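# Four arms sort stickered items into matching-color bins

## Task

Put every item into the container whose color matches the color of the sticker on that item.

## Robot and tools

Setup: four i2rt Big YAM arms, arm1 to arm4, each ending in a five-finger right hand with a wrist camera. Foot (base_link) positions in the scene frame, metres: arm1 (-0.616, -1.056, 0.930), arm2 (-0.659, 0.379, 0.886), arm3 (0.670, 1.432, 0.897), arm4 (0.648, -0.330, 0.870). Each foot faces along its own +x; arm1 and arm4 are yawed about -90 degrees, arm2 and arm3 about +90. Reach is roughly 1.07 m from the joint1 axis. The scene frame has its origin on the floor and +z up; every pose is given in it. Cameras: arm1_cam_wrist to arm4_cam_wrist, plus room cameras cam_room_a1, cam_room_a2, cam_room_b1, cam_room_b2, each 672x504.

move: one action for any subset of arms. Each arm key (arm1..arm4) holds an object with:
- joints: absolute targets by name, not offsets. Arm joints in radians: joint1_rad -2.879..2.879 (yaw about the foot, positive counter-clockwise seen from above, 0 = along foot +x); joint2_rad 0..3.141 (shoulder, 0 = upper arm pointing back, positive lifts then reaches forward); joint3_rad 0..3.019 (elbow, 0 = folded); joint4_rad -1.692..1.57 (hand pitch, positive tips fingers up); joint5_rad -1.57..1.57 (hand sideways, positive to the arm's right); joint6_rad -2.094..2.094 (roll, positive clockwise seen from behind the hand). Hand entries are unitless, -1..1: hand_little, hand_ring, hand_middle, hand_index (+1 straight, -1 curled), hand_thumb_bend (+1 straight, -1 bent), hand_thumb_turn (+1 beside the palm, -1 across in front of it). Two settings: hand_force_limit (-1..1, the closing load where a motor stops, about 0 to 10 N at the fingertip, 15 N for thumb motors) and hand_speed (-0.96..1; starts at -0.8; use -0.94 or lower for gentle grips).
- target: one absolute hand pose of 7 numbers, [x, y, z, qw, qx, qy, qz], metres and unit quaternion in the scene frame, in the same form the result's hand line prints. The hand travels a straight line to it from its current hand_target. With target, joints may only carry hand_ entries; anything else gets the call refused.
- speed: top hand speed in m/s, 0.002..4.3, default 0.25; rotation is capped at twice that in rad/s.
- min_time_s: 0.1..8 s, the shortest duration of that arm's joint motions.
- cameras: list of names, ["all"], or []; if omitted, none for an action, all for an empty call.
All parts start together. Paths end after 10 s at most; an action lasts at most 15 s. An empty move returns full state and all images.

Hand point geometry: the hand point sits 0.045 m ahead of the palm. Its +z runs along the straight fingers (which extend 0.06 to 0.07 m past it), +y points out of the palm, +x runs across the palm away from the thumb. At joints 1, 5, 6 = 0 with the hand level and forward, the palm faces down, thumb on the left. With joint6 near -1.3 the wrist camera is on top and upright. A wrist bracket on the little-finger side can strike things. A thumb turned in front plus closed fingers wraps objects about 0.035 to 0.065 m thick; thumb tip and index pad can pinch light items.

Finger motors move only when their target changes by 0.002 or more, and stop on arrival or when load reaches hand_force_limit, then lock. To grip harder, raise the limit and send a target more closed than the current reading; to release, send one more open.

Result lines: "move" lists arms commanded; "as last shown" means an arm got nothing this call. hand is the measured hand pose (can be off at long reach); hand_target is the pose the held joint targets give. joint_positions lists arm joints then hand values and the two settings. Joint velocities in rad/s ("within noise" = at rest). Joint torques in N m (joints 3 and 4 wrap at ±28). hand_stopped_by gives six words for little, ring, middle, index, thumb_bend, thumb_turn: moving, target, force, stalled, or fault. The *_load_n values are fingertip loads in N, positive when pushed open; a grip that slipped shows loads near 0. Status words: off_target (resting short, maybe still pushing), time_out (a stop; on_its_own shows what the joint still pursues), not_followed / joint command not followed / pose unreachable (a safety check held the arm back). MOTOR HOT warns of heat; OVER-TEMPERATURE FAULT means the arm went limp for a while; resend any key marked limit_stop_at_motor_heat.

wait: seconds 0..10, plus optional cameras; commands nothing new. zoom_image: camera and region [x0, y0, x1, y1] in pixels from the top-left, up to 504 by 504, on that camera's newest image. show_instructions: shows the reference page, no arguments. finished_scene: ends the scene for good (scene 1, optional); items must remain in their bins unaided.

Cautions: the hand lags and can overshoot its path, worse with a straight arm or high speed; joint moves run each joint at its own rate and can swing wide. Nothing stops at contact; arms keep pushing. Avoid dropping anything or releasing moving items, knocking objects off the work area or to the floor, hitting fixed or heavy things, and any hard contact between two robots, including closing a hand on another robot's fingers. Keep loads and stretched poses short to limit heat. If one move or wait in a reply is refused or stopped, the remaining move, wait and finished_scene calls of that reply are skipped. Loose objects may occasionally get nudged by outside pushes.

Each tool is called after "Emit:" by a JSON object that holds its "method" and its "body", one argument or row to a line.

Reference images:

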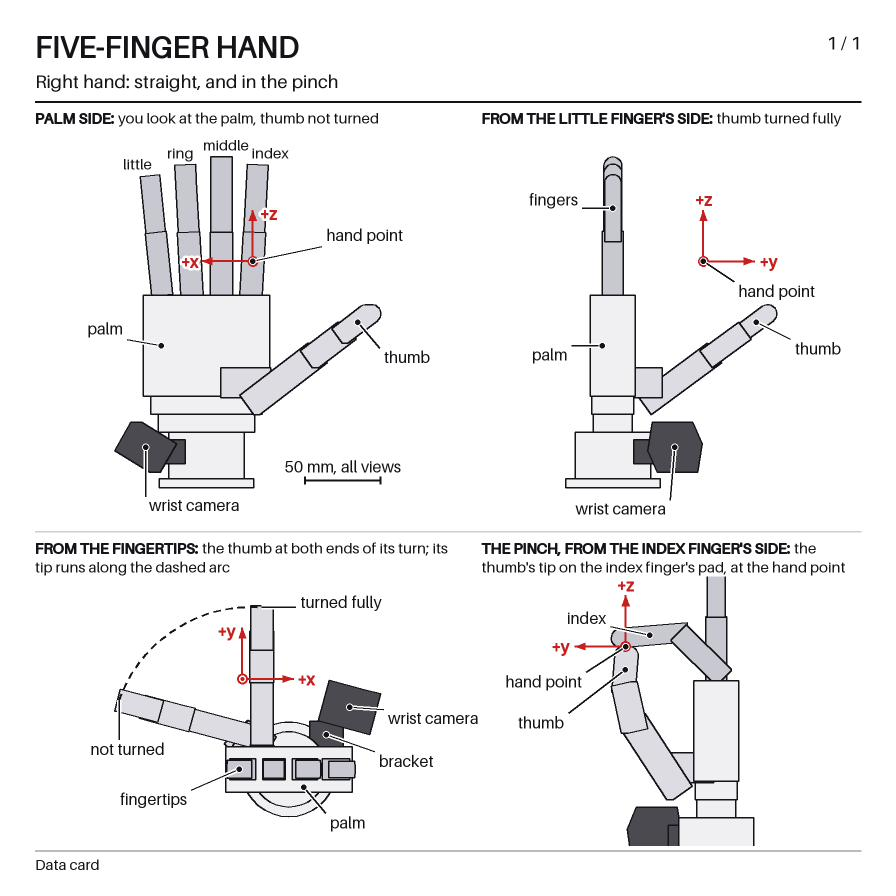

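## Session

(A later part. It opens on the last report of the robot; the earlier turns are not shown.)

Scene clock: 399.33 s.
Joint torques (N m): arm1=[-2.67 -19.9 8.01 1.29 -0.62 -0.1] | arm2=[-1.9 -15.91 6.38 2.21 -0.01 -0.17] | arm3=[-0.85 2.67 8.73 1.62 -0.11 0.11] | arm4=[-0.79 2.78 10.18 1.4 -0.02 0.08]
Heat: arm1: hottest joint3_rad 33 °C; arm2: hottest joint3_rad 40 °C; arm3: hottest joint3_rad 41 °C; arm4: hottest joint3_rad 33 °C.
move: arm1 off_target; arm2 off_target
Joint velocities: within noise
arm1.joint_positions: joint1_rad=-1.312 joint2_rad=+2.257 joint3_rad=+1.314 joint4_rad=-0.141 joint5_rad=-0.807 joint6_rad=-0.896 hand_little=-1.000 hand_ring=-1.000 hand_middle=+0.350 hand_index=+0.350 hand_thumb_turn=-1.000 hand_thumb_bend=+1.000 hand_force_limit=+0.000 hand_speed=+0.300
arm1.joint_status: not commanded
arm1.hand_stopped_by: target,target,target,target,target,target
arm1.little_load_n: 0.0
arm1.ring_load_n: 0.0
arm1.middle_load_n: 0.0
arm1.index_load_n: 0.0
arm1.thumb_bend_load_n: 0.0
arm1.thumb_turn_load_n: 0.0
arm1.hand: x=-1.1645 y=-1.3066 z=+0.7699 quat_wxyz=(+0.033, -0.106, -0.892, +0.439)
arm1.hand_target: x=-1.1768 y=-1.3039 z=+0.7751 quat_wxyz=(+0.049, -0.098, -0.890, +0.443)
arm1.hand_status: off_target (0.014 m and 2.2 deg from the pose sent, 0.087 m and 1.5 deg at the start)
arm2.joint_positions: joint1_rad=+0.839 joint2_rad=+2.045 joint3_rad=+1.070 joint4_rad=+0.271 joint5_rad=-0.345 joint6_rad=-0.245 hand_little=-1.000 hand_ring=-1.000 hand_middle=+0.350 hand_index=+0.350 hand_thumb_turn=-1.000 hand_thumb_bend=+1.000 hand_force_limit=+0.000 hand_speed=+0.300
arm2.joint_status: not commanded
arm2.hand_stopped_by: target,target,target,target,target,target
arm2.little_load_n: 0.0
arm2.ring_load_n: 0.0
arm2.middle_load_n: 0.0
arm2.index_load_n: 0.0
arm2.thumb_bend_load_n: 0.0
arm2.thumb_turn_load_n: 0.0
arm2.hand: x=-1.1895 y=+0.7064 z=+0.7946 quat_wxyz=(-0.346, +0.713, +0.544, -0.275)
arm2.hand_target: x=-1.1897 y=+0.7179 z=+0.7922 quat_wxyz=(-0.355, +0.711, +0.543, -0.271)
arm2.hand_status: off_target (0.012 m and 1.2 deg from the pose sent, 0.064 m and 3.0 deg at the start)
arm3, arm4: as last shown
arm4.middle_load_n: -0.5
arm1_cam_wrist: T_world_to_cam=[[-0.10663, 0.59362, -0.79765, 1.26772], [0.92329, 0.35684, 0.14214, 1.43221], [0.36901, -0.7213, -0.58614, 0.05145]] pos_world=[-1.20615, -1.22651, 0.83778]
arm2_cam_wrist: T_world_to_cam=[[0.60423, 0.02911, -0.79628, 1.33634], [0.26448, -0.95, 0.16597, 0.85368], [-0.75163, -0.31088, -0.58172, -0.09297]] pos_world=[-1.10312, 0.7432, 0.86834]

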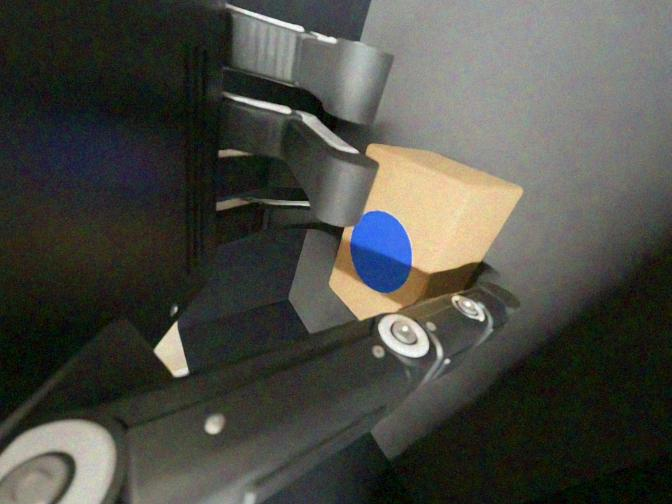

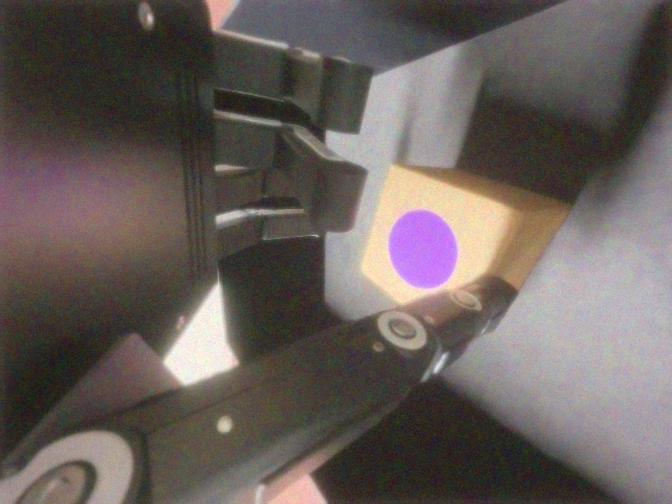

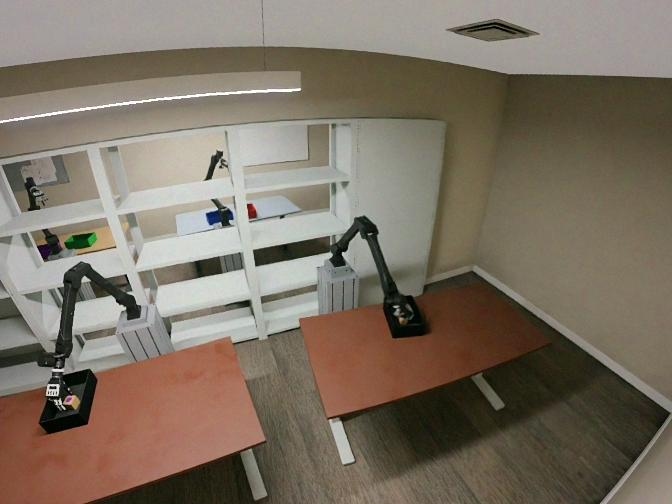

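Emit:
{"method": "move", "body": {
  "arm1": {"target": [-1.171, -1.301, 0.770, 0.0486, -0.0975, -0.8896, 0.4435], "speed": 0.15},
  "arm2": {"target": [-1.182, 0.711, 0.790, 0.3547, -0.7114, -0.5429, 0.2707], "speed": 0.15},
  "cameras": ["arm2_cam_wrist"]
}}

Emit:
{"method": "move", "body": {
  "arm1": {"target": [-1.171, -1.301, 0.751, 0.0486, -0.0975, -0.8896, 0.4435], "speed": 0.1},
  "cameras": ["arm1_cam_wrist"]
}}

Scene clock: 456.17 s.
Joint torques (N m): arm1=[-3.02 -18.84 6.08 1.33 -0.56 -0.2] | arm2=[-1.67 -16.32 5.52 2.59 0.04 -0.1] | arm3=[-0.85 2.61 8.72 1.62 -0.11 0.11] | arm4=[-0.85 2.84 10.15 1.39 -0.01 0.07]
Heat: arm1: hottest joint3_rad 31 °C; arm2: hottest joint3_rad 35 °C; arm3: hottest joint3_rad 41 °C; arm4: hottest joint3_rad 33 °C.
move: arm1 done; arm2 done
Joint velocities: within noise
arm1.joint_positions: joint1_rad=-1.312 joint2_rad=+2.257 joint3_rad=+1.314 joint4_rad=-0.124 joint5_rad=-0.809 joint6_rad=-0.900 hand_little=-1.000 hand_ring=-1.000 hand_middle=+0.350 hand_index=+0.350 hand_thumb_turn=-1.000 hand_thumb_bend=+1.000 hand_force_limit=+0.000 hand_speed=+0.300
arm1.joint_status: not commanded
arm1.hand_stopped_by: target,target,target,target,target,target
arm1.little_load_n: 0.0
arm1.ring_load_n: 0.0
arm1.middle_load_n: -0.5
arm1.index_load_n: 0.0
arm1.thumb_bend_load_n: 0.0
arm1.thumb_turn_load_n: 0.0
arm1.hand: x=-1.1683 y=-1.3076 z=+0.7709 quat_wxyz=(+0.040, -0.101, -0.890, +0.442)
arm1.hand_target: x=-1.1708 y=-1.3011 z=+0.7699 quat_wxyz=(+0.048, -0.097, -0.890, +0.443)
arm1.hand_status: done (0.007 m and 1.0 deg from the pose sent, 0.009 m and 2.1 deg at the start)
arm2.joint_positions: joint1_rad=+0.839 joint2_rad=+2.045 joint3_rad=+1.049 joint4_rad=+0.286 joint5_rad=-0.345 joint6_rad=-0.245 hand_little=-1.000 hand_ring=-1.000 hand_middle=+0.350 hand_index=+0.350 hand_thumb_turn=-1.000 hand_thumb_bend=+1.000 hand_force_limit=+0.000 hand_speed=+0.300
arm2.joint_status: not commanded
arm2.hand_stopped_by: target,target,target,target,target,target
arm2.little_load_n: 0.0
arm2.ring_load_n: 0.0
arm2.middle_load_n: 0.0
arm2.index_load_n: 0.0
arm2.thumb_bend_load_n: 0.0
arm2.thumb_turn_load_n: 0.0
arm2.hand: x=-1.1833 y=+0.7016 z=+0.7893 quat_wxyz=(-0.343, +0.715, +0.544, -0.274)
arm2.hand_target: x=-1.1818 y=+0.7109 z=+0.7901 quat_wxyz=(-0.355, +0.712, +0.543, -0.271)
arm2.hand_status: done (0.010 m and 1.4 deg from the pose sent, 0.010 m and 1.2 deg at the start)
arm3, arm4: as last shown
arm4.middle_load_n: 0.0
arm2_cam_wrist: T_world_to_cam=[[0.6077, 0.02674, -0.79372, 1.33227], [0.26361, -0.94956, 0.16984, 0.84401], [-0.74914, -0.31244, -0.5841, -0.08706]] pos_world=[-1.09733, 0.7386, 0.86325]

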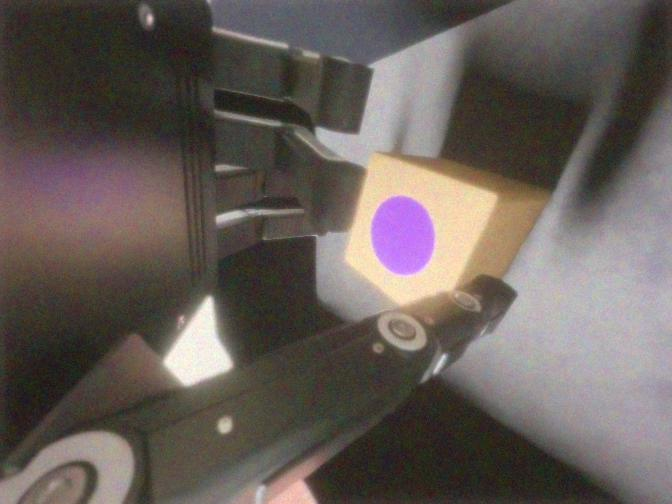

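Scene clock: 457.20 s.
Joint torques (N m): arm1=[-2.96 -18.2 6.89 1.39 -0.58 -0.14] | arm2=[-1.73 -16.03 5.22 2.54 0.02 -0.15] | arm3=[-0.85 2.55 8.72 1.63 -0.11 0.1] | arm4=[-0.85 2.73 10.15 1.4 -0.02 0.07]
Heat: arm1: hottest joint3_rad 31 °C; arm2: hottest joint3_rad 35 °C; arm3: hottest joint3_rad 41 °C; arm4: hottest joint3_rad 33 °C.
move: arm1 off_target
Joint velocities: within noise
arm1.joint_positions: joint1_rad=-1.312 joint2_rad=+2.281 joint3_rad=+1.314 joint4_rad=-0.092 joint5_rad=-0.809 joint6_rad=-0.900 hand_little=-1.000 hand_ring=-1.000 hand_middle=+0.350 hand_index=+0.350 hand_thumb_turn=-1.000 hand_thumb_bend=+1.000 hand_force_limit=+0.000 hand_speed=+0.300
arm1.joint_status: not commanded
arm1.hand_stopped_by: target,target,target,target,target,target
arm1.little_load_n: 0.5
arm1.ring_load_n: 0.0
arm1.middle_load_n: 0.0
arm1.index_load_n: 0.0
arm1.thumb_bend_load_n: 0.0
arm1.thumb_turn_load_n: 0.0
arm1.hand: x=-1.1687 y=-1.3077 z=+0.7591 quat_wxyz=(+0.044, -0.099, -0.890, +0.443)
arm1.hand_target: x=-1.1708 y=-1.3011 z=+0.7512 quat_wxyz=(+0.049, -0.098, -0.890, +0.443)
arm1.hand_status: off_target (0.011 m and 0.6 deg from the pose sent, 0.021 m and 1.0 deg at the start)
arm2, arm3, arm4: as last shown
arm2.index_load_n: -0.5
arm2.thumb_turn_load_n: 0.5
arm1_cam_wrist: T_world_to_cam=[[-0.13011, 0.58816, -0.79821, 1.22513], [0.9257, 0.36045, 0.1147, 1.46632], [0.35518, -0.72398, -0.59135, 0.03022]] pos_world=[-1.2087, -1.22722, 0.82759]

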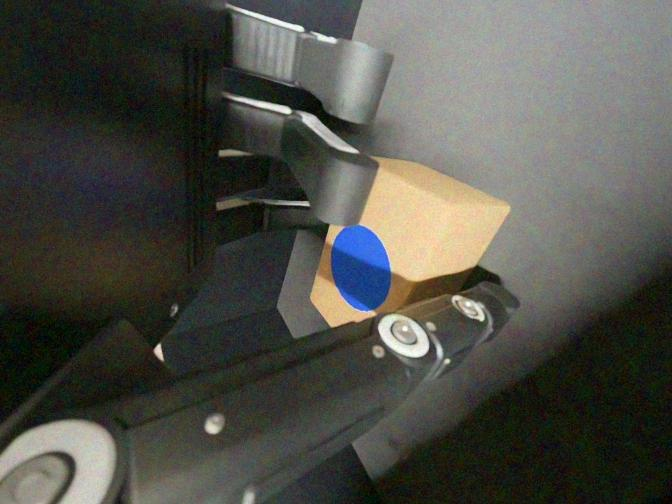

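Emit:
{"method": "move", "body": {
  "arm1": {"target": [-1.159, -1.298, 0.745, 0.0486, -0.0975, -0.8896, 0.4435], "speed": 0.1},
  "arm2": {"target": [-1.183, 0.708, 0.765, 0.3547, -0.7114, -0.5429, 0.2707], "speed": 0.1},
  "cameras": ["arm1_cam_wrist", "arm2_cam_wrist"]
}}

Scene clock: 476.73 s.
Joint torques (N m): arm1=[-2.84 -17.79 5.52 1.26 -0.6 -0.17] | arm2=[-2.08 -16.62 5.19 2.69 0.06 -0.14] | arm3=[-0.91 2.67 8.73 1.62 -0.11 0.11] | arm4=[-0.91 2.78 10.17 1.39 -0.02 0.07]
Heat: arm1: hottest joint3_rad 30 °C; arm2: hottest joint3_rad 33 °C; arm3: hottest joint3_rad 41 °C; arm4: hottest joint3_rad 33 °C.
move: arm1 off_target; arm2 done
Joint velocities: within noise
arm1.joint_positions: joint1_rad=-1.313 joint2_rad=+2.281 joint3_rad=+1.283 joint4_rad=-0.058 joint5_rad=-0.809 joint6_rad=-0.900 hand_little=-1.000 hand_ring=-1.000 hand_middle=+0.350 hand_index=+0.350 hand_thumb_turn=-1.000 hand_thumb_bend=+1.000 hand_force_limit=+0.000 hand_speed=+0.300
arm1.joint_status: not commanded
arm1.hand_stopped_by: target,target,target,target,target,target
arm1.little_load_n: 0.0
arm1.ring_load_n: 0.0
arm1.middle_load_n: 0.0
arm1.index_load_n: 0.0
arm1.thumb_bend_load_n: 0.0
arm1.thumb_turn_load_n: 0.0
arm1.hand: x=-1.1601 y=-1.3052 z=+0.7528 quat_wxyz=(+0.046, -0.098, -0.889, +0.444)
arm1.hand_target: x=-1.1590 y=-1.2981 z=+0.7452 quat_wxyz=(+0.049, -0.097, -0.890, +0.444)
arm1.hand_status: off_target (0.011 m and 0.4 deg from the pose sent, 0.020 m and 0.6 deg at the start)
arm2.joint_positions: joint1_rad=+0.839 joint2_rad=+2.101 joint3_rad=+1.049 joint4_rad=+0.344 joint5_rad=-0.340 joint6_rad=-0.245 hand_little=-1.000 hand_ring=-1.000 hand_middle=+0.350 hand_index=+0.350 hand_thumb_turn=-1.000 hand_thumb_bend=+1.000 hand_force_limit=+0.000 hand_speed=+0.300
arm2.joint_status: not commanded
arm2.hand_stopped_by: target,target,target,target,target,target
arm2.little_load_n: 0.0
arm2.ring_load_n: 0.0
arm2.middle_load_n: 0.0
arm2.index_load_n: 0.0
arm2.thumb_bend_load_n: 0.0
arm2.thumb_turn_load_n: 0.0
arm2.hand: x=-1.1821 y=+0.7021 z=+0.7647 quat_wxyz=(-0.345, +0.715, +0.543, -0.272)
arm2.hand_target: x=-1.1828 y=+0.7080 z=+0.7650 quat_wxyz=(-0.355, +0.712, +0.543, -0.271)
arm2.hand_status: done (0.006 m and 1.2 deg from the pose sent, 0.025 m and 1.4 deg at the start)
arm3, arm4: as last shown
arm1_cam_wrist: T_world_to_cam=[[-0.13311, 0.5874, -0.79827, 1.2154], [0.92619, 0.36042, 0.11078, 1.46168], [0.35279, -0.72461, -0.59202, 0.02211]] pos_world=[-1.19981, -1.22473, 0.82139]
arm2_cam_wrist: T_world_to_cam=[[0.60823, 0.02738, -0.79329, 1.3118], [0.25995, -0.95116, 0.16647, 0.84767], [-0.74999, -0.30747, -0.58564, -0.10362]] pos_world=[-1.09594, 0.73849, 0.83884]

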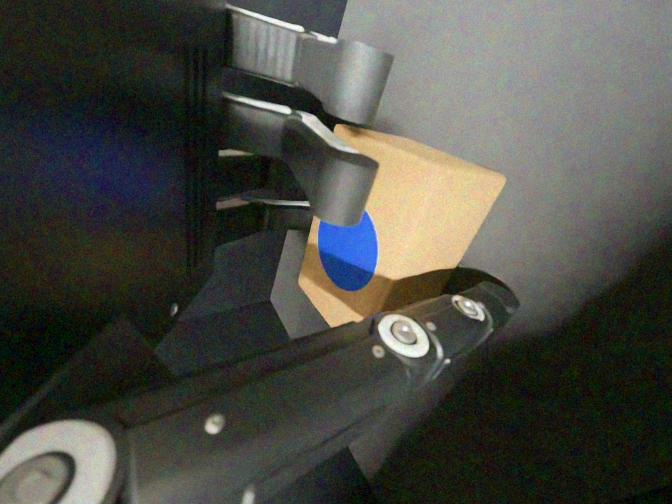

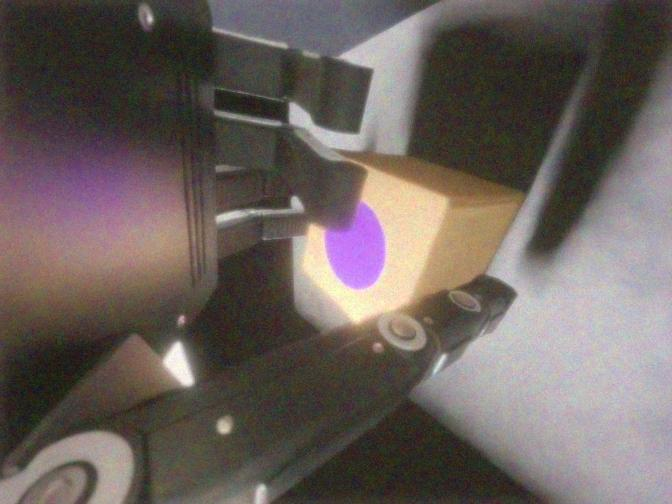

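Emit:
{"method": "move", "body": {
  "arm1": {"target": [-1.159, -1.298, 0.732, 0.0486, -0.0975, -0.8896, 0.4435], "speed": 0.1},
  "arm2": {"target": [-1.183, 0.708, 0.742, 0.3547, -0.7114, -0.5429, 0.2707], "speed": 0.1},
  "cameras": ["arm1_cam_wrist", "arm2_cam_wrist"]
}}

Emit:
{"method": "move", "body": {
  "arm1": {"joints": {"hand_index": 0.2, "hand_middle": 0.2, "hand_thumb_bend": 0.0, "hand_speed": -0.8}},
  "arm2": {"joints": {"hand_thumb_bend": 0.0, "hand_speed": -0.8}},
  "cameras": ["arm1_cam_wrist", "arm2_cam_wrist"]
}}

Scene clock: 496.30 s.
Joint torques (N m): arm1=[-2.55 -16.62 6.27 1.58 -0.35 -0.13] | arm2=[-1.44 -14.51 5.57 2.22 0.07 -0.08] | arm3=[-0.91 2.73 8.72 1.62 -0.11 0.1] | arm4=[-0.85 2.78 10.15 1.39 -0.02 0.08]
Heat: arm1: hottest joint3_rad 30 °C; arm2: hottest joint3_rad 33 °C; arm3: hottest joint3_rad 41 °C; arm4: hottest joint3_rad 33 °C.
move: arm1 off_target; arm2 off_target
Joint velocities: within noise
arm1.joint_positions: joint1_rad=-1.313 joint2_rad=+2.290 joint3_rad=+1.283 joint4_rad=-0.036 joint5_rad=-0.814 joint6_rad=-0.901 hand_little=-1.000 hand_ring=-1.000 hand_middle=+0.350 hand_index=+0.350 hand_thumb_turn=-1.000 hand_thumb_bend=+1.000 hand_force_limit=+0.000 hand_speed=+0.300
arm1.joint_status: not commanded
arm1.hand_stopped_by: target,target,target,target,target,target
arm1.little_load_n: 0.0
arm1.ring_load_n: 0.5
arm1.middle_load_n: -0.5
arm1.index_load_n: 0.0
arm1.thumb_bend_load_n: 0.0
arm1.thumb_turn_load_n: 0.0
arm1.hand: x=-1.1617 y=-1.3062 z=+0.7494 quat_wxyz=(+0.050, -0.095, -0.888, +0.448)
arm1.hand_target: x=-1.1586 y=-1.2980 z=+0.7326 quat_wxyz=(+0.049, -0.097, -0.890, +0.444)
arm1.hand_status: off_target (0.019 m and 0.6 deg from the pose sent, 0.022 m and 0.4 deg at the start)
arm2.joint_positions: joint1_rad=+0.839 joint2_rad=+2.130 joint3_rad=+1.049 joint4_rad=+0.403 joint5_rad=-0.340 joint6_rad=-0.245 hand_little=-1.000 hand_ring=-1.000 hand_middle=+0.350 hand_index=+0.350 hand_thumb_turn=-1.000 hand_thumb_bend=+1.000 hand_force_limit=+0.000 hand_speed=+0.300
arm2.joint_status: not commanded
arm2.hand_stopped_by: target,target,target,target,target,target
arm2.little_load_n: 0.0
arm2.ring_load_n: 0.0
arm2.middle_load_n: 0.0
arm2.index_load_n: 0.0
arm2.thumb_bend_load_n: 0.0
arm2.thumb_turn_load_n: 0.0
arm2.hand: x=-1.1859 y=+0.7053 z=+0.7563 quat_wxyz=(-0.358, +0.709, +0.542, -0.276)
arm2.hand_target: x=-1.1826 y=+0.7077 z=+0.7423 quat_wxyz=(-0.355, +0.712, +0.543, -0.271)
arm2.hand_status: off_target (0.015 m and 0.8 deg from the pose sent, 0.024 m and 1.2 deg at the start)
arm3, arm4: as last shown
arm1_cam_wrist: T_world_to_cam=[[-0.1435, 0.5816, -0.80072, 1.19524], [0.9265, 0.36335, 0.09788, 1.47783], [0.34787, -0.72781, -0.59099, 0.00932]] pos_world=[-1.20093, -1.22534, 0.8179]
arm2_cam_wrist: T_world_to_cam=[[0.58969, 0.04259, -0.80651, 1.28466], [0.26383, -0.95398, 0.14253, 0.87781], [-0.76333, -0.29683, -0.57378, -0.14272]] pos_world=[-1.09808, 0.74034, 0.82909]

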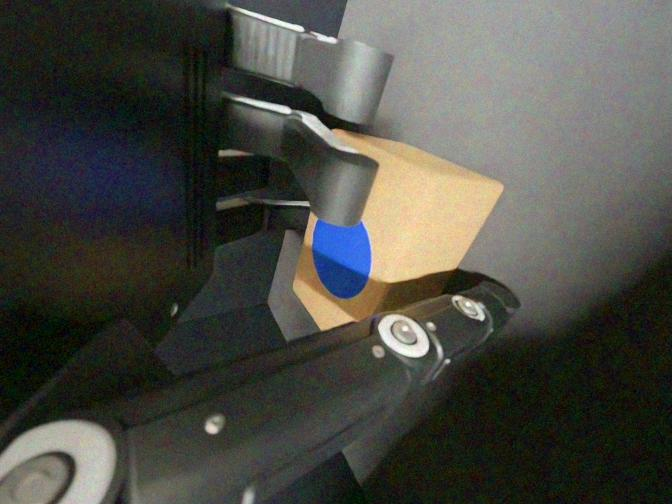

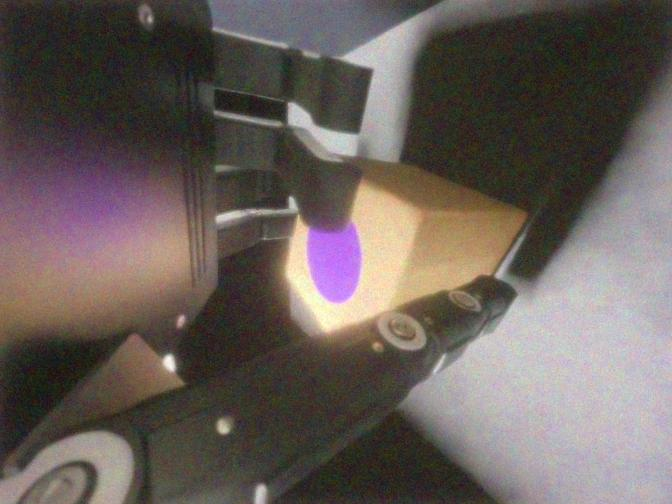

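Scene clock: 500.03 s.
Joint torques (N m): arm1=[-2.67 -15.85 6.35 1.03 -0.31 -0.12] | arm2=[-1.03 -14.45 5.49 2.15 0.03 -0.07] | arm3=[-0.91 2.67 8.75 1.62 -0.11 0.11] | arm4=[-0.79 2.78 10.17 1.37 -0.01 0.07]
Heat: arm1: hottest joint3_rad 30 °C; arm2: hottest joint3_rad 33 °C; arm3: hottest joint3_rad 41 °C; arm4: hottest joint3_rad 33 °C.
move: arm1 off_target; arm2 off_target
Joint velocities: within noise
arm1.joint_positions: joint1_rad=-1.313 joint2_rad=+2.291 joint3_rad=+1.283 joint4_rad=-0.031 joint5_rad=-0.815 joint6_rad=-0.901 hand_little=-1.000 hand_ring=-1.000 hand_middle=+0.201 hand_index=+0.200 hand_thumb_turn=-1.000 hand_thumb_bend=+0.454 hand_force_limit=+0.000 hand_speed=-0.800
arm1.joint_status: hand_thumb_bend off_target (ended at +0.454, target +0.000); the others done
arm1.hand_stopped_by: target,target,target,target,force,target
arm1.little_load_n: 0.0
arm1.ring_load_n: 0.0
arm1.middle_load_n: 4.5
arm1.index_load_n: 3.0
arm1.thumb_bend_load_n: 8.0
arm1.thumb_turn_load_n: 0.5
arm1.hand: x=-1.1626 y=-1.3066 z=+0.7495 quat_wxyz=(+0.051, -0.094, -0.887, +0.449)
arm1.hand_target: x=-1.1585 y=-1.2980 z=+0.7325 quat_wxyz=(+0.048, -0.098, -0.890, +0.443)
arm1.hand_status: not commanded
arm2.joint_positions: joint1_rad=+0.839 joint2_rad=+2.130 joint3_rad=+1.049 joint4_rad=+0.405 joint5_rad=-0.340 joint6_rad=-0.245 hand_little=-1.000 hand_ring=-1.000 hand_middle=+0.350 hand_index=+0.350 hand_thumb_turn=-1.000 hand_thumb_bend=+0.530 hand_force_limit=+0.000 hand_speed=-0.800
arm2.joint_status: hand_thumb_bend off_target (ended at +0.530, target +0.000); the others done
arm2.hand_stopped_by: target,target,target,target,force,target
arm2.little_load_n: 0.0
arm2.ring_load_n: 0.0
arm2.middle_load_n: 0.0
arm2.index_load_n: 2.5
arm2.thumb_bend_load_n: 7.5
arm2.thumb_turn_load_n: 0.0
arm2.hand: x=-1.1861 y=+0.7055 z=+0.7566 quat_wxyz=(-0.359, +0.708, +0.542, -0.276)
arm2.hand_target: x=-1.1825 y=+0.7077 z=+0.7423 quat_wxyz=(-0.355, +0.712, +0.543, -0.271)
arm2.hand_status: not commanded
arm3.joint_positions: joint1_rad=+2.193 joint2_rad=+0.630 joint3_rad=+1.465 joint4_rad=-1.212 joint5_rad=+0.002 joint6_rad=-0.008 hand_little=+1.000 hand_ring=+1.000 hand_middle=+1.000 hand_index=+1.000 hand_thumb_turn=-1.000 hand_thumb_bend=+1.000 hand_force_limit=+0.000 hand_speed=+0.300
arm3.joint_status: not commanded
arm3.hand_stopped_by: target,target,target,target,target,target
arm3.little_load_n: 0.0
arm3.ring_load_n: 0.0
arm3.middle_load_n: 0.0
arm3.index_load_n: 0.0
arm3.thumb_bend_load_n: 0.0
arm3.thumb_turn_load_n: 0.0
arm3.hand: x=+0.5096 y=+1.2596 z=+1.4358 quat_wxyz=(-0.247, +0.349, +0.746, -0.510)
arm3.hand_target: x=+0.5128 y=+1.2590 z=+1.4443 quat_wxyz=(-0.246, +0.346, +0.741, -0.520)
arm3.hand_status: not commanded
arm4.joint_positions: joint1_rad=-1.095 joint2_rad=+0.601 joint3_rad=+1.500 joint4_rad=-1.150 joint5_rad=+0.002 joint6_rad=-0.011 hand_little=+1.000 hand_ring=+1.000 hand_middle=+1.000 hand_index=+1.000 hand_thumb_turn=-1.000 hand_thumb_bend=+1.000 hand_force_limit=+0.000 hand_speed=+0.300
arm4.joint_status: not commanded
arm4.hand_stopped_by: target,target,target,target,target,target
arm4.little_load_n: 0.0
arm4.ring_load_n: -0.5
arm4.middle_load_n: 0.0
arm4.index_load_n: -0.5
arm4.thumb_bend_load_n: 0.0
arm4.thumb_turn_load_n: 0.0
arm4.hand: x=+0.4759 y=-0.4809 z=+1.4456 quat_wxyz=(+0.308, -0.376, -0.692, +0.534)
arm4.hand_target: x=+0.4782 y=-0.4794 z=+1.4543 quat_wxyz=(+0.310, -0.378, -0.684, +0.542)
arm4.hand_status: not commanded
arm1_cam_wrist: T_world_to_cam=[[-0.14751, 0.57959, -0.80144, 1.18872], [0.92666, 0.36424, 0.09286, 1.48389], [0.34574, -0.72897, -0.59082, 0.00526]] pos_world=[-1.20154, -1.22564, 0.818]
arm2_cam_wrist: T_world_to_cam=[[0.58867, 0.04335, -0.80721, 1.28383], [0.26405, -0.9541, 0.14133, 0.87925], [-0.76403, -0.29634, -0.5731, -0.14443]] pos_world=[-1.09827, 0.74044, 0.82928]

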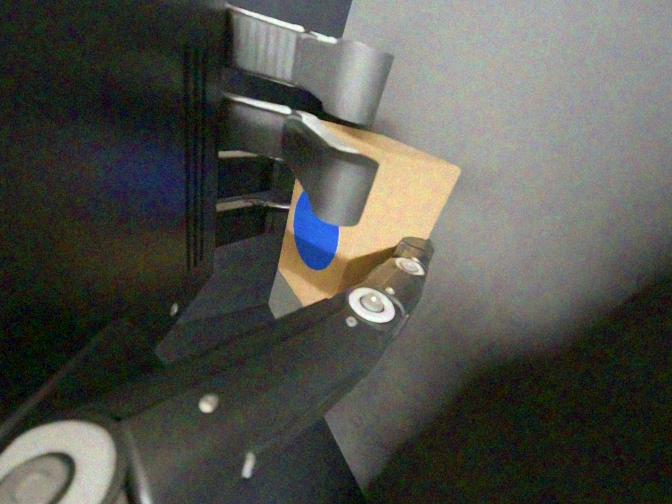

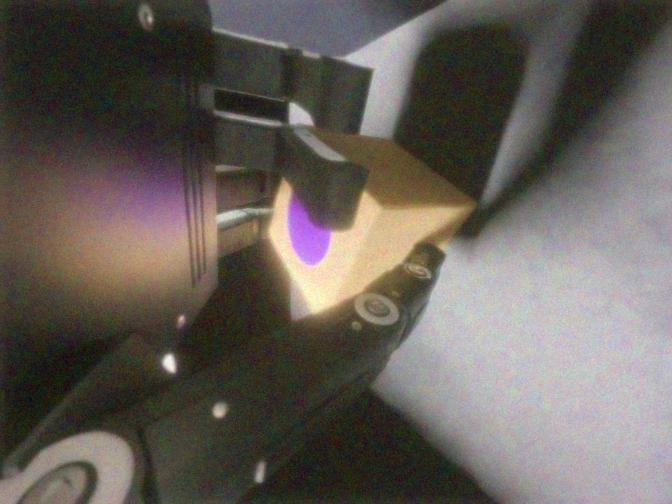

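Emit:
{"method": "move", "body": {
  "arm1": {"joints": {"hand_index": -0.1, "hand_middle": -0.1}},
  "arm2": {"joints": {"hand_index": 0.0, "hand_middle": 0.0}},
  "cameras": []
}}

Emit:
{"method": "move", "body": {
  "arm1": {"target": [-1.166, -1.298, 0.80, 0.0486, -0.0975, -0.8896, 0.4435], "speed": 0.1},
  "arm2": {"target": [-1.183, 0.712, 0.80, 0.3547, -0.7114, -0.5429, 0.2707], "speed": 0.1},
  "cameras": ["arm1_cam_wrist", "arm2_cam_wrist", "cam_room_b1", "cam_room_b2"]
}}

Scene clock: 522.03 s.
Joint torques (N m): arm1=[-3.49 -16.56 6.23 1.05 -0.22 -0.12] | arm2=[-2.55 -14.86 5.56 2.26 0.06 -0.15] | arm3=[-0.97 2.67 8.72 1.63 -0.11 0.11] | arm4=[-0.91 2.84 10.17 1.39 -0.02 0.07]
Heat: arm1: hottest joint3_rad 30 °C; arm2: hottest joint3_rad 32 °C; arm3: hottest joint3_rad 41 °C; arm4: hottest joint3_rad 33 °C.
move: arm1 off_target; arm2 off_target
Joint velocities: within noise
arm1.joint_positions: joint1_rad=-1.313 joint2_rad=+2.291 joint3_rad=+1.283 joint4_rad=-0.031 joint5_rad=-0.815 joint6_rad=-0.901 hand_little=-1.000 hand_ring=-1.000 hand_middle=+0.186 hand_index=+0.185 hand_thumb_turn=-1.000 hand_thumb_bend=+0.455 hand_force_limit=+0.000 hand_speed=-0.800
arm1.joint_status: hand_middle off_target (ended at +0.186, target -0.100); hand_index off_target (ended at +0.185, target -0.100)
arm1.hand_stopped_by: target,target,force,force,force,target
arm1.little_load_n: 0.0
arm1.ring_load_n: 0.0
arm1.middle_load_n: 6.5
arm1.index_load_n: 5.5
arm1.thumb_bend_load_n: 12.5
arm1.thumb_turn_load_n: 0.0
arm1.hand: x=-1.1626 y=-1.3066 z=+0.7495 quat_wxyz=(+0.051, -0.094, -0.887, +0.449)
arm1.hand_target: x=-1.1585 y=-1.2980 z=+0.7325 quat_wxyz=(+0.049, -0.098, -0.890, +0.443)
arm1.hand_status: not commanded
arm2.joint_positions: joint1_rad=+0.839 joint2_rad=+2.130 joint3_rad=+1.049 joint4_rad=+0.405 joint5_rad=-0.340 joint6_rad=-0.245 hand_little=-1.000 hand_ring=-1.000 hand_middle=+0.242 hand_index=+0.298 hand_thumb_turn=-1.000 hand_thumb_bend=+0.531 hand_force_limit=+0.000 hand_speed=-0.800
arm2.joint_status: hand_middle off_target (ended at +0.242, target +0.000); hand_index off_target (ended at +0.298, target +0.000)
arm2.hand_stopped_by: target,target,force,force,force,target
arm2.little_load_n: 0.5
arm2.ring_load_n: 0.0
arm2.middle_load_n: 5.5
arm2.index_load_n: 4.0
arm2.thumb_bend_load_n: 10.0
arm2.thumb_turn_load_n: -2.0
arm2.hand: x=-1.1861 y=+0.7055 z=+0.7566 quat_wxyz=(-0.359, +0.708, +0.542, -0.276)
arm2.hand_target: x=-1.1825 y=+0.7077 z=+0.7423 quat_wxyz=(-0.355, +0.712, +0.543, -0.271)
arm2.hand_status: not commanded
arm3, arm4: as last shown
arm4.ring_load_n: 0.0
arm4.index_load_n: 0.0

Scene clock: 523.43 s.
Joint torques (N m): arm1=[-2.9 -20.01 6.69 0.83 -0.46 -0.12] | arm2=[-2.2 -17.73 5.72 1.25 -0.17 -0.08] | arm3=[-0.85 2.61 8.7 1.62 -0.11 0.11] | arm4=[-0.79 2.78 10.17 1.36 -0.01 0.07]
Heat: arm1: hottest joint3_rad 30 °C; arm2: hottest joint3_rad 32 °C; arm3: hottest joint3_rad 41 °C; arm4: hottest joint3_rad 33 °C.
move: arm1 done; arm2 off_target
Joint velocities: within noise
arm1.joint_positions: joint1_rad=-1.315 joint2_rad=+2.191 joint3_rad=+1.283 joint4_rad=-0.149 joint5_rad=-0.813 joint6_rad=-0.905 hand_little=-1.000 hand_ring=-1.000 hand_middle=+0.186 hand_index=+0.185 hand_thumb_turn=-1.000 hand_thumb_bend=+0.455 hand_force_limit=+0.000 hand_speed=-0.800
arm1.joint_status: not commanded
arm1.hand_stopped_by: target,target,force,force,force,target
arm1.little_load_n: 0.0
arm1.ring_load_n: 0.0
arm1.middle_load_n: 7.0
arm1.index_load_n: 5.5
arm1.thumb_bend_load_n: 13.0
arm1.thumb_turn_load_n: 0.0
arm1.hand: x=-1.1652 y=-1.3056 z=+0.7991 quat_wxyz=(+0.046, -0.097, -0.889, +0.445)
arm1.hand_target: x=-1.1660 y=-1.2982 z=+0.8001 quat_wxyz=(+0.049, -0.098, -0.890, +0.444)
arm1.hand_status: done (0.008 m and 0.4 deg from the pose sent, 0.051 m and 0.9 deg at the start)
arm2.joint_positions: joint1_rad=+0.839 joint2_rad=+2.042 joint3_rad=+1.049 joint4_rad=+0.289 joint5_rad=-0.340 joint6_rad=-0.246 hand_little=-1.000 hand_ring=-1.000 hand_middle=+0.242 hand_index=+0.298 hand_thumb_turn=-1.000 hand_thumb_bend=+0.531 hand_force_limit=+0.000 hand_speed=-0.800
arm2.joint_status: not commanded
arm2.hand_stopped_by: target,target,force,force,force,target
arm2.little_load_n: 0.5
arm2.ring_load_n: -0.5
arm2.middle_load_n: 5.5
arm2.index_load_n: 3.5
arm2.thumb_bend_load_n: 10.5
arm2.thumb_turn_load_n: -1.5
arm2.hand: x=-1.1840 y=+0.7033 z=+0.7911 quat_wxyz=(-0.347, +0.714, +0.544, -0.273)
arm2.hand_target: x=-1.1829 y=+0.7119 z=+0.7998 quat_wxyz=(-0.355, +0.712, +0.543, -0.271)
arm2.hand_status: off_target (0.012 m and 1.0 deg from the pose sent, 0.044 m and 0.9 deg at the start)
arm3, arm4: as last shown
arm4.little_load_n: -0.5
arm1_cam_wrist: T_world_to_cam=[[-0.1358, 0.585, -0.79958, 1.24663], [0.92554, 0.36283, 0.10827, 1.46594], [0.35345, -0.72535, -0.59072, 0.04982]] pos_world=[-1.20511, -1.22503, 0.86749]
arm2_cam_wrist: T_world_to_cam=[[0.60598, 0.03052, -0.79489, 1.33027], [0.26116, -0.95151, 0.16257, 0.84964], [-0.75138, -0.30611, -0.58457, -0.09265]] pos_world=[-1.09763, 0.73948, 0.86514]

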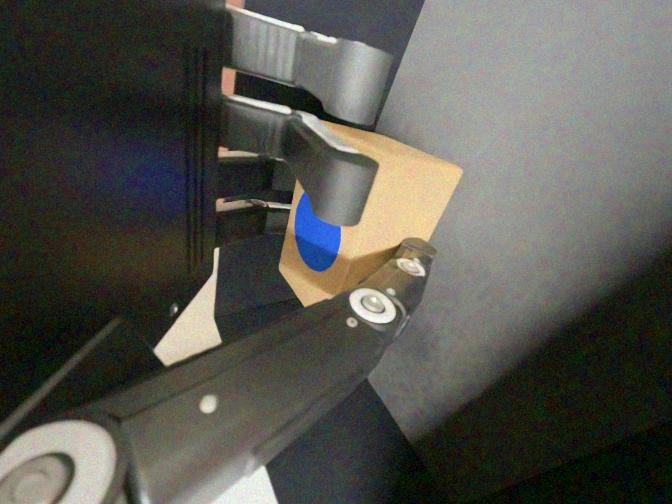

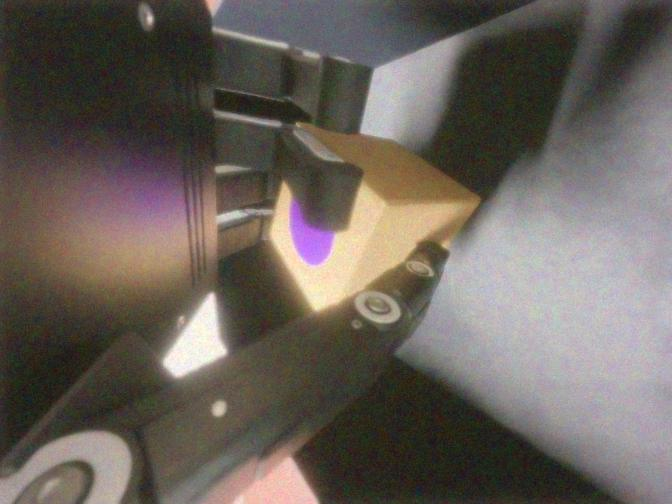

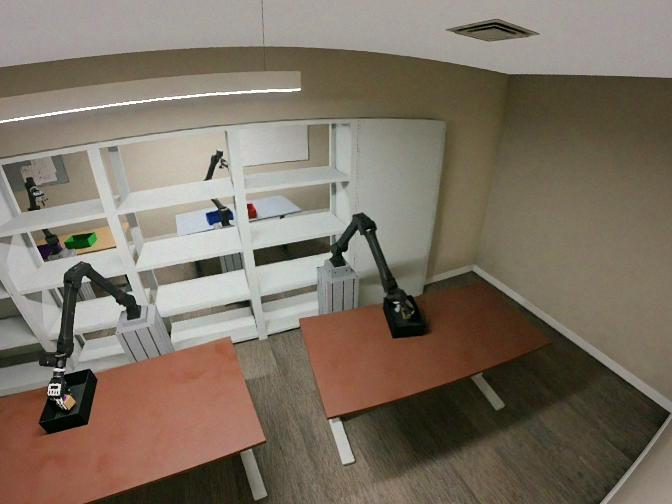

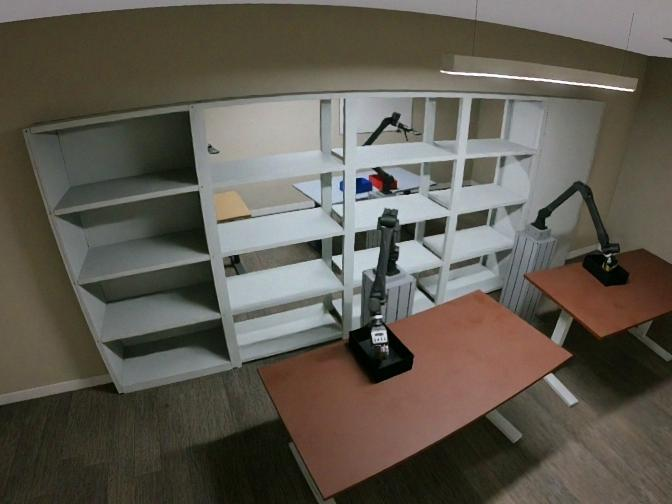

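Emit:
{"method": "move", "body": {
  "arm1": {"target": [-1.166, -1.298, 0.90, 0.0486, -0.0975, -0.8896, 0.4435], "speed": 0.25},
  "arm2": {"target": [-1.183, 0.712, 0.90, 0.3547, -0.7114, -0.5429, 0.2707], "speed": 0.25},
  "cameras": []
}}

Emit:
{"method": "move", "body": {
  "arm1": {"target": [-0.89, -1.178, 1.20, 0.2388, -0.4895, -0.7538, 0.3677], "speed": 0.3},
  "arm2": {"target": [-0.911, 0.542, 1.17, 0.3853, -0.7899, -0.4289, 0.2092], "speed": 0.3},
  "cameras": ["arm1_cam_wrist", "arm2_cam_wrist", "cam_room_b1"]
}}

Scene clock: 596.60 s.
Joint torques (N m): arm1=[-3.19 -16.44 9.48 0.65 -0.5 -0.09] | arm2=[-2.02 -15.21 8.7 1.18 -0.28 -0.17] | arm3=[-0.91 2.67 8.73 1.63 -0.11 0.11] | arm4=[-0.85 2.84 10.18 1.4 -0.02 0.07]
Heat: arm1: hottest joint2_rad 30 °C; arm2: hottest joint3_rad 32 °C; arm3: hottest joint3_rad 41 °C; arm4: hottest joint3_rad 34 °C.
move: arm1 done; arm2 off_target
Joint velocities: within noise
arm1.joint_positions: joint1_rad=-1.315 joint2_rad=+1.985 joint3_rad=+1.275 joint4_rad=-0.351 joint5_rad=-0.812 joint6_rad=-0.905 hand_little=-1.000 hand_ring=-1.000 hand_middle=+0.186 hand_index=+0.185 hand_thumb_turn=-1.000 hand_thumb_bend=+0.455 hand_force_limit=+0.000 hand_speed=-0.800
arm1.joint_status: not commanded
arm1.hand_stopped_by: target,target,force,force,force,target
arm1.little_load_n: 0.0
arm1.ring_load_n: -0.5
arm1.middle_load_n: 7.0
arm1.index_load_n: 5.5
arm1.thumb_bend_load_n: 12.5
arm1.thumb_turn_load_n: 0.0
arm1.hand: x=-1.1584 y=-1.3039 z=+0.9014 quat_wxyz=(+0.044, -0.098, -0.889, +0.444)
arm1.hand_target: x=-1.1658 y=-1.2980 z=+0.9000 quat_wxyz=(+0.049, -0.098, -0.890, +0.444)
arm1.hand_status: done (0.010 m and 0.5 deg from the pose sent, 0.101 m and 0.4 deg at the start)
arm2.joint_positions: joint1_rad=+0.839 joint2_rad=+1.815 joint3_rad=+1.055 joint4_rad=+0.049 joint5_rad=-0.340 joint6_rad=-0.247 hand_little=-1.000 hand_ring=-1.000 hand_middle=+0.242 hand_index=+0.298 hand_thumb_turn=-1.000 hand_thumb_bend=+0.531 hand_force_limit=+0.000 hand_speed=-0.800
arm2.joint_status: not commanded
arm2.hand_stopped_by: target,target,force,force,force,target
arm2.little_load_n: 0.0
arm2.ring_load_n: 0.0
arm2.middle_load_n: 5.5
arm2.index_load_n: 3.5
arm2.thumb_bend_load_n: 10.5
arm2.thumb_turn_load_n: -1.5
arm2.hand: x=-1.1782 y=+0.6974 z=+0.8918 quat_wxyz=(-0.345, +0.715, +0.544, -0.272)
arm2.hand_target: x=-1.1826 y=+0.7119 z=+0.9003 quat_wxyz=(-0.355, +0.711, +0.543, -0.271)
arm2.hand_status: off_target (0.017 m and 1.2 deg from the pose sent, 0.109 m and 0.9 deg at the start)
arm3, arm4: as last shown
arm4.little_load_n: 0.0
arm4.thumb_bend_load_n: -0.5

Scene clock: 599.10 s.
Joint torques (N m): arm1=[-1.08 0.56 15.84 1.18 0.1 0.16] | arm2=[-2.32 -0.5 11.67 1.46 -0.12 0.11] | arm3=[-0.91 2.67 8.72 1.62 -0.11 0.11] | arm4=[-0.85 2.78 10.17 1.39 -0.02 0.08]
Heat: arm1: hottest joint2_rad 30 °C; arm2: hottest joint3_rad 32 °C; arm3: hottest joint3_rad 41 °C; arm4: hottest joint3_rad 34 °C.
move: arm1 off_target; arm2 off_target
Joint velocities: within noise
arm1.joint_positions: joint1_rad=-1.304 joint2_rad=+0.615 joint3_rad=+0.769 joint4_rad=-0.865 joint5_rad=-0.136 joint6_rad=-0.119 hand_little=-1.000 hand_ring=-1.000 hand_middle=+0.186 hand_index=+0.185 hand_thumb_turn=-1.000 hand_thumb_bend=+0.455 hand_force_limit=+0.000 hand_speed=-0.800
arm1.joint_status: not commanded
arm1.hand_stopped_by: target,target,force,force,force,target
arm1.little_load_n: 0.0
arm1.ring_load_n: 0.0
arm1.middle_load_n: 6.5
arm1.index_load_n: 5.5
arm1.thumb_bend_load_n: 12.5
arm1.thumb_turn_load_n: 0.0
arm1.hand: x=-0.8845 y=-1.1711 z=+1.1733 quat_wxyz=(+0.230, -0.495, -0.761, +0.351)
arm1.hand_target: x=-0.8893 y=-1.1776 z=+1.1997 quat_wxyz=(+0.239, -0.489, -0.754, +0.368)
arm1.hand_status: off_target (0.028 m and 2.4 deg from the pose sent, 0.421 m and 53.7 deg at the start)
arm2.joint_positions: joint1_rad=+0.774 joint2_rad=+0.638 joint3_rad=+0.822 joint4_rad=-0.893 joint5_rad=-0.149 joint6_rad=-0.117 hand_little=-1.000 hand_ring=-1.000 hand_middle=+0.242 hand_index=+0.298 hand_thumb_turn=-1.000 hand_thumb_bend=+0.531 hand_force_limit=+0.000 hand_speed=-0.800
arm2.joint_status: not commanded
arm2.hand_stopped_by: target,target,force,force,force,target
arm2.little_load_n: 0.0
arm2.ring_load_n: 0.0
arm2.middle_load_n: 5.0
arm2.index_load_n: 3.5
arm2.thumb_bend_load_n: 10.5
arm2.thumb_turn_load_n: -1.5
arm2.hand: x=-0.9088 y=+0.5355 z=+1.1481 quat_wxyz=(-0.371, +0.792, +0.441, -0.204)
arm2.hand_target: x=-0.9107 y=+0.5416 z=+1.1697 quat_wxyz=(-0.385, +0.790, +0.429, -0.209)
arm2.hand_status: off_target (0.023 m and 2.2 deg from the pose sent, 0.416 m and 18.0 deg at the start)
arm3, arm4: as last shown
arm4.little_load_n: -0.5
arm4.ring_load_n: -0.5
arm4.thumb_bend_load_n: 0.0
arm1_cam_wrist: T_world_to_cam=[[0.43383, 0.47979, -0.76262, 1.84256], [0.83235, -0.53746, 0.13537, -0.05181], [-0.34493, -0.6935, -0.63252, -0.26219]] pos_world=[-0.84667, -1.09372, 1.24635]
arm2_cam_wrist: T_world_to_cam=[[0.62156, -0.15201, -0.76848, 1.53397], [-0.03156, -0.98506, 0.16932, 0.30424], [-0.78273, -0.08099, -0.61707, 0.15961]] pos_world=[-0.81893, 0.5458, 1.2258]

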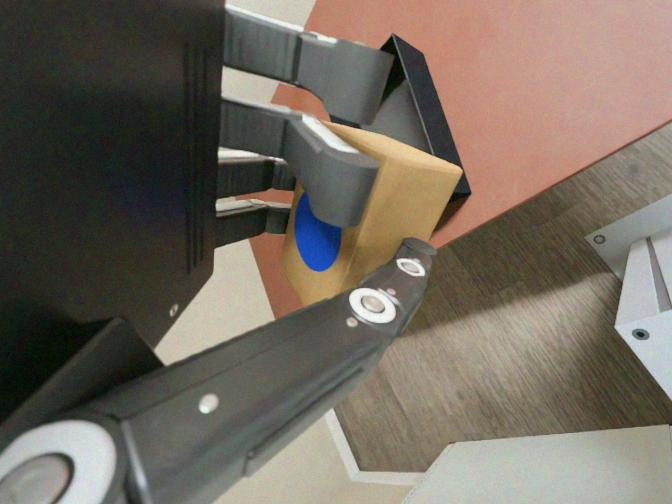

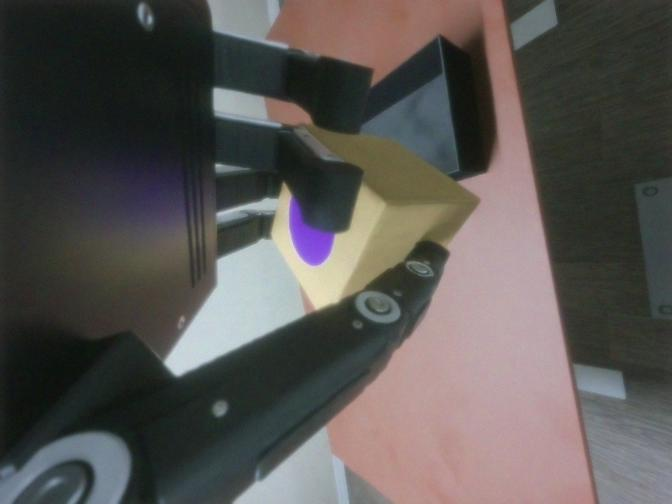

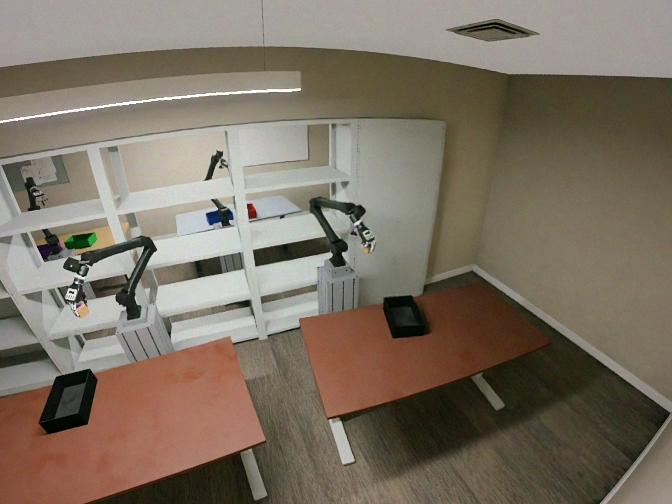

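Emit:
{"method": "move", "body": {
  "arm1": {"joints": {"joint1_rad": 1.93}, "min_time_s": 4.0},
  "arm2": {"joints": {"joint1_rad": -0.942}, "min_time_s": 3.0},
  "cameras": ["arm1_cam_wrist", "arm2_cam_wrist", "cam_room_a1", "cam_room_a2"]
}}

Scene clock: 615.00 s.
Joint torques (N m): arm1=[-1.03 -0.21 15.99 1.2 0.03 0.1] | arm2=[-1.38 -0.73 11.4 1.4 -0.16 0.1] | arm3=[-0.97 2.67 8.7 1.63 -0.11 0.11] | arm4=[-0.85 2.78 10.17 1.37 -0.02 0.07]
Heat: arm1: hottest joint3_rad 33 °C; arm2: hottest joint3_rad 36 °C; arm3: hottest joint3_rad 41 °C; arm4: hottest joint3_rad 34 °C.
move: arm1 done; arm2 done
Joint velocities: within noise
arm1.joint_positions: joint1_rad=+1.921 joint2_rad=+0.615 joint3_rad=+0.769 joint4_rad=-0.865 joint5_rad=-0.134 joint6_rad=-0.118 hand_little=-1.000 hand_ring=-1.000 hand_middle=+0.186 hand_index=+0.185 hand_thumb_turn=-1.000 hand_thumb_bend=+0.455 hand_force_limit=+0.000 hand_speed=-0.800
arm1.joint_status: all done
arm1.hand_stopped_by: target,target,force,force,force,target
arm1.little_load_n: 0.5
arm1.ring_load_n: 0.0
arm1.middle_load_n: 7.0
arm1.index_load_n: 5.5
arm1.thumb_bend_load_n: 13.0
arm1.thumb_turn_load_n: 0.0
arm1.hand: x=-0.3587 y=-0.9202 z=+1.1741 quat_wxyz=(-0.361, +0.780, -0.463, +0.216)
arm1.hand_target: x=-0.3537 y=-0.9149 z=+1.2005 quat_wxyz=(-0.378, +0.771, -0.460, +0.225)
arm1.hand_status: not commanded
arm2.joint_positions: joint1_rad=-0.932 joint2_rad=+0.638 joint3_rad=+0.822 joint4_rad=-0.893 joint5_rad=-0.149 joint6_rad=-0.117 hand_little=-1.000 hand_ring=-1.000 hand_middle=+0.242 hand_index=+0.298 hand_thumb_turn=-1.000 hand_thumb_bend=+0.531 hand_force_limit=+0.000 hand_speed=-0.800
arm2.joint_status: all done
arm2.hand_stopped_by: target,target,force,force,force,target
arm2.little_load_n: 0.0
arm2.ring_load_n: 0.0
arm2.middle_load_n: 5.5
arm2.index_load_n: 3.5
arm2.thumb_bend_load_n: 10.0
arm2.thumb_turn_load_n: -1.5
arm2.hand: x=-0.4676 y=+0.6015 z=+1.1502 quat_wxyz=(-0.403, +0.850, -0.309, +0.139)
arm2.hand_target: x=-0.4623 y=+0.6032 z=+1.1718 quat_wxyz=(-0.417, +0.841, -0.313, +0.146)
arm2.hand_status: not commanded
arm3, arm4: as last shown
arm4.little_load_n: 0.0
arm4.ring_load_n: 0.0
arm4.thumb_bend_load_n: 0.5
arm4.thumb_turn_load_n: 0.5
arm1_cam_wrist: T_world_to_cam=[[-0.39184, -0.5124, -0.76414, 0.28727], [-0.8735, 0.46798, 0.13411, -0.03988], [0.28889, 0.72003, -0.63095, 1.61991]] pos_world=[-0.39023, -1.00052, 1.24695]
arm2_cam_wrist: T_world_to_cam=[[-0.23997, -0.58336, -0.77595, 1.1366], [-0.97057, 0.16087, 0.17922, -0.75684], [0.02027, 0.79612, -0.60479, 0.34542]] pos_world=[-0.46881, 0.5098, 1.22649]

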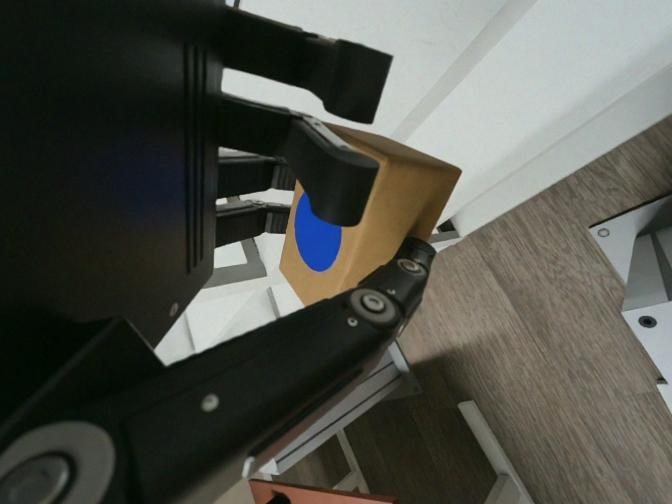

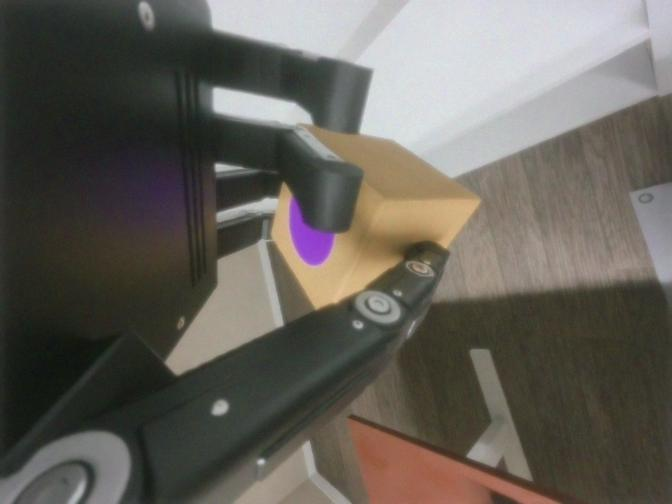

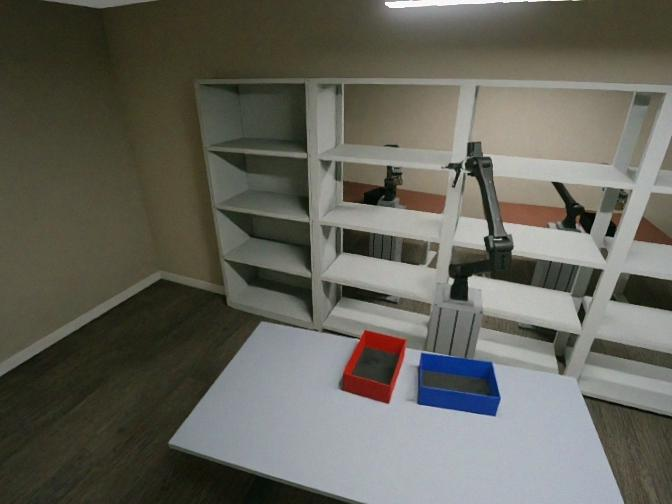

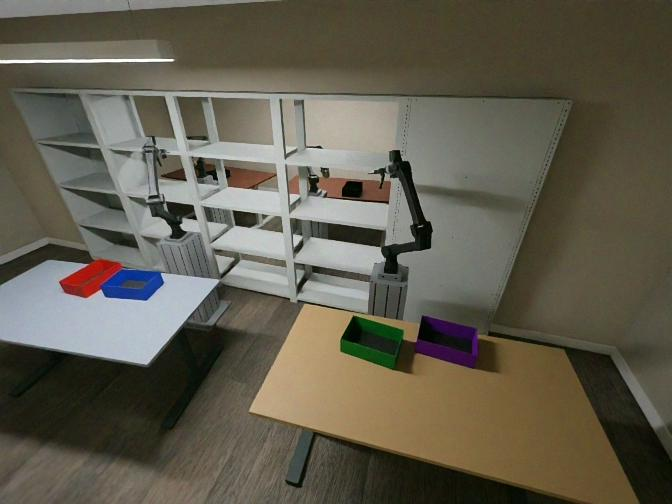

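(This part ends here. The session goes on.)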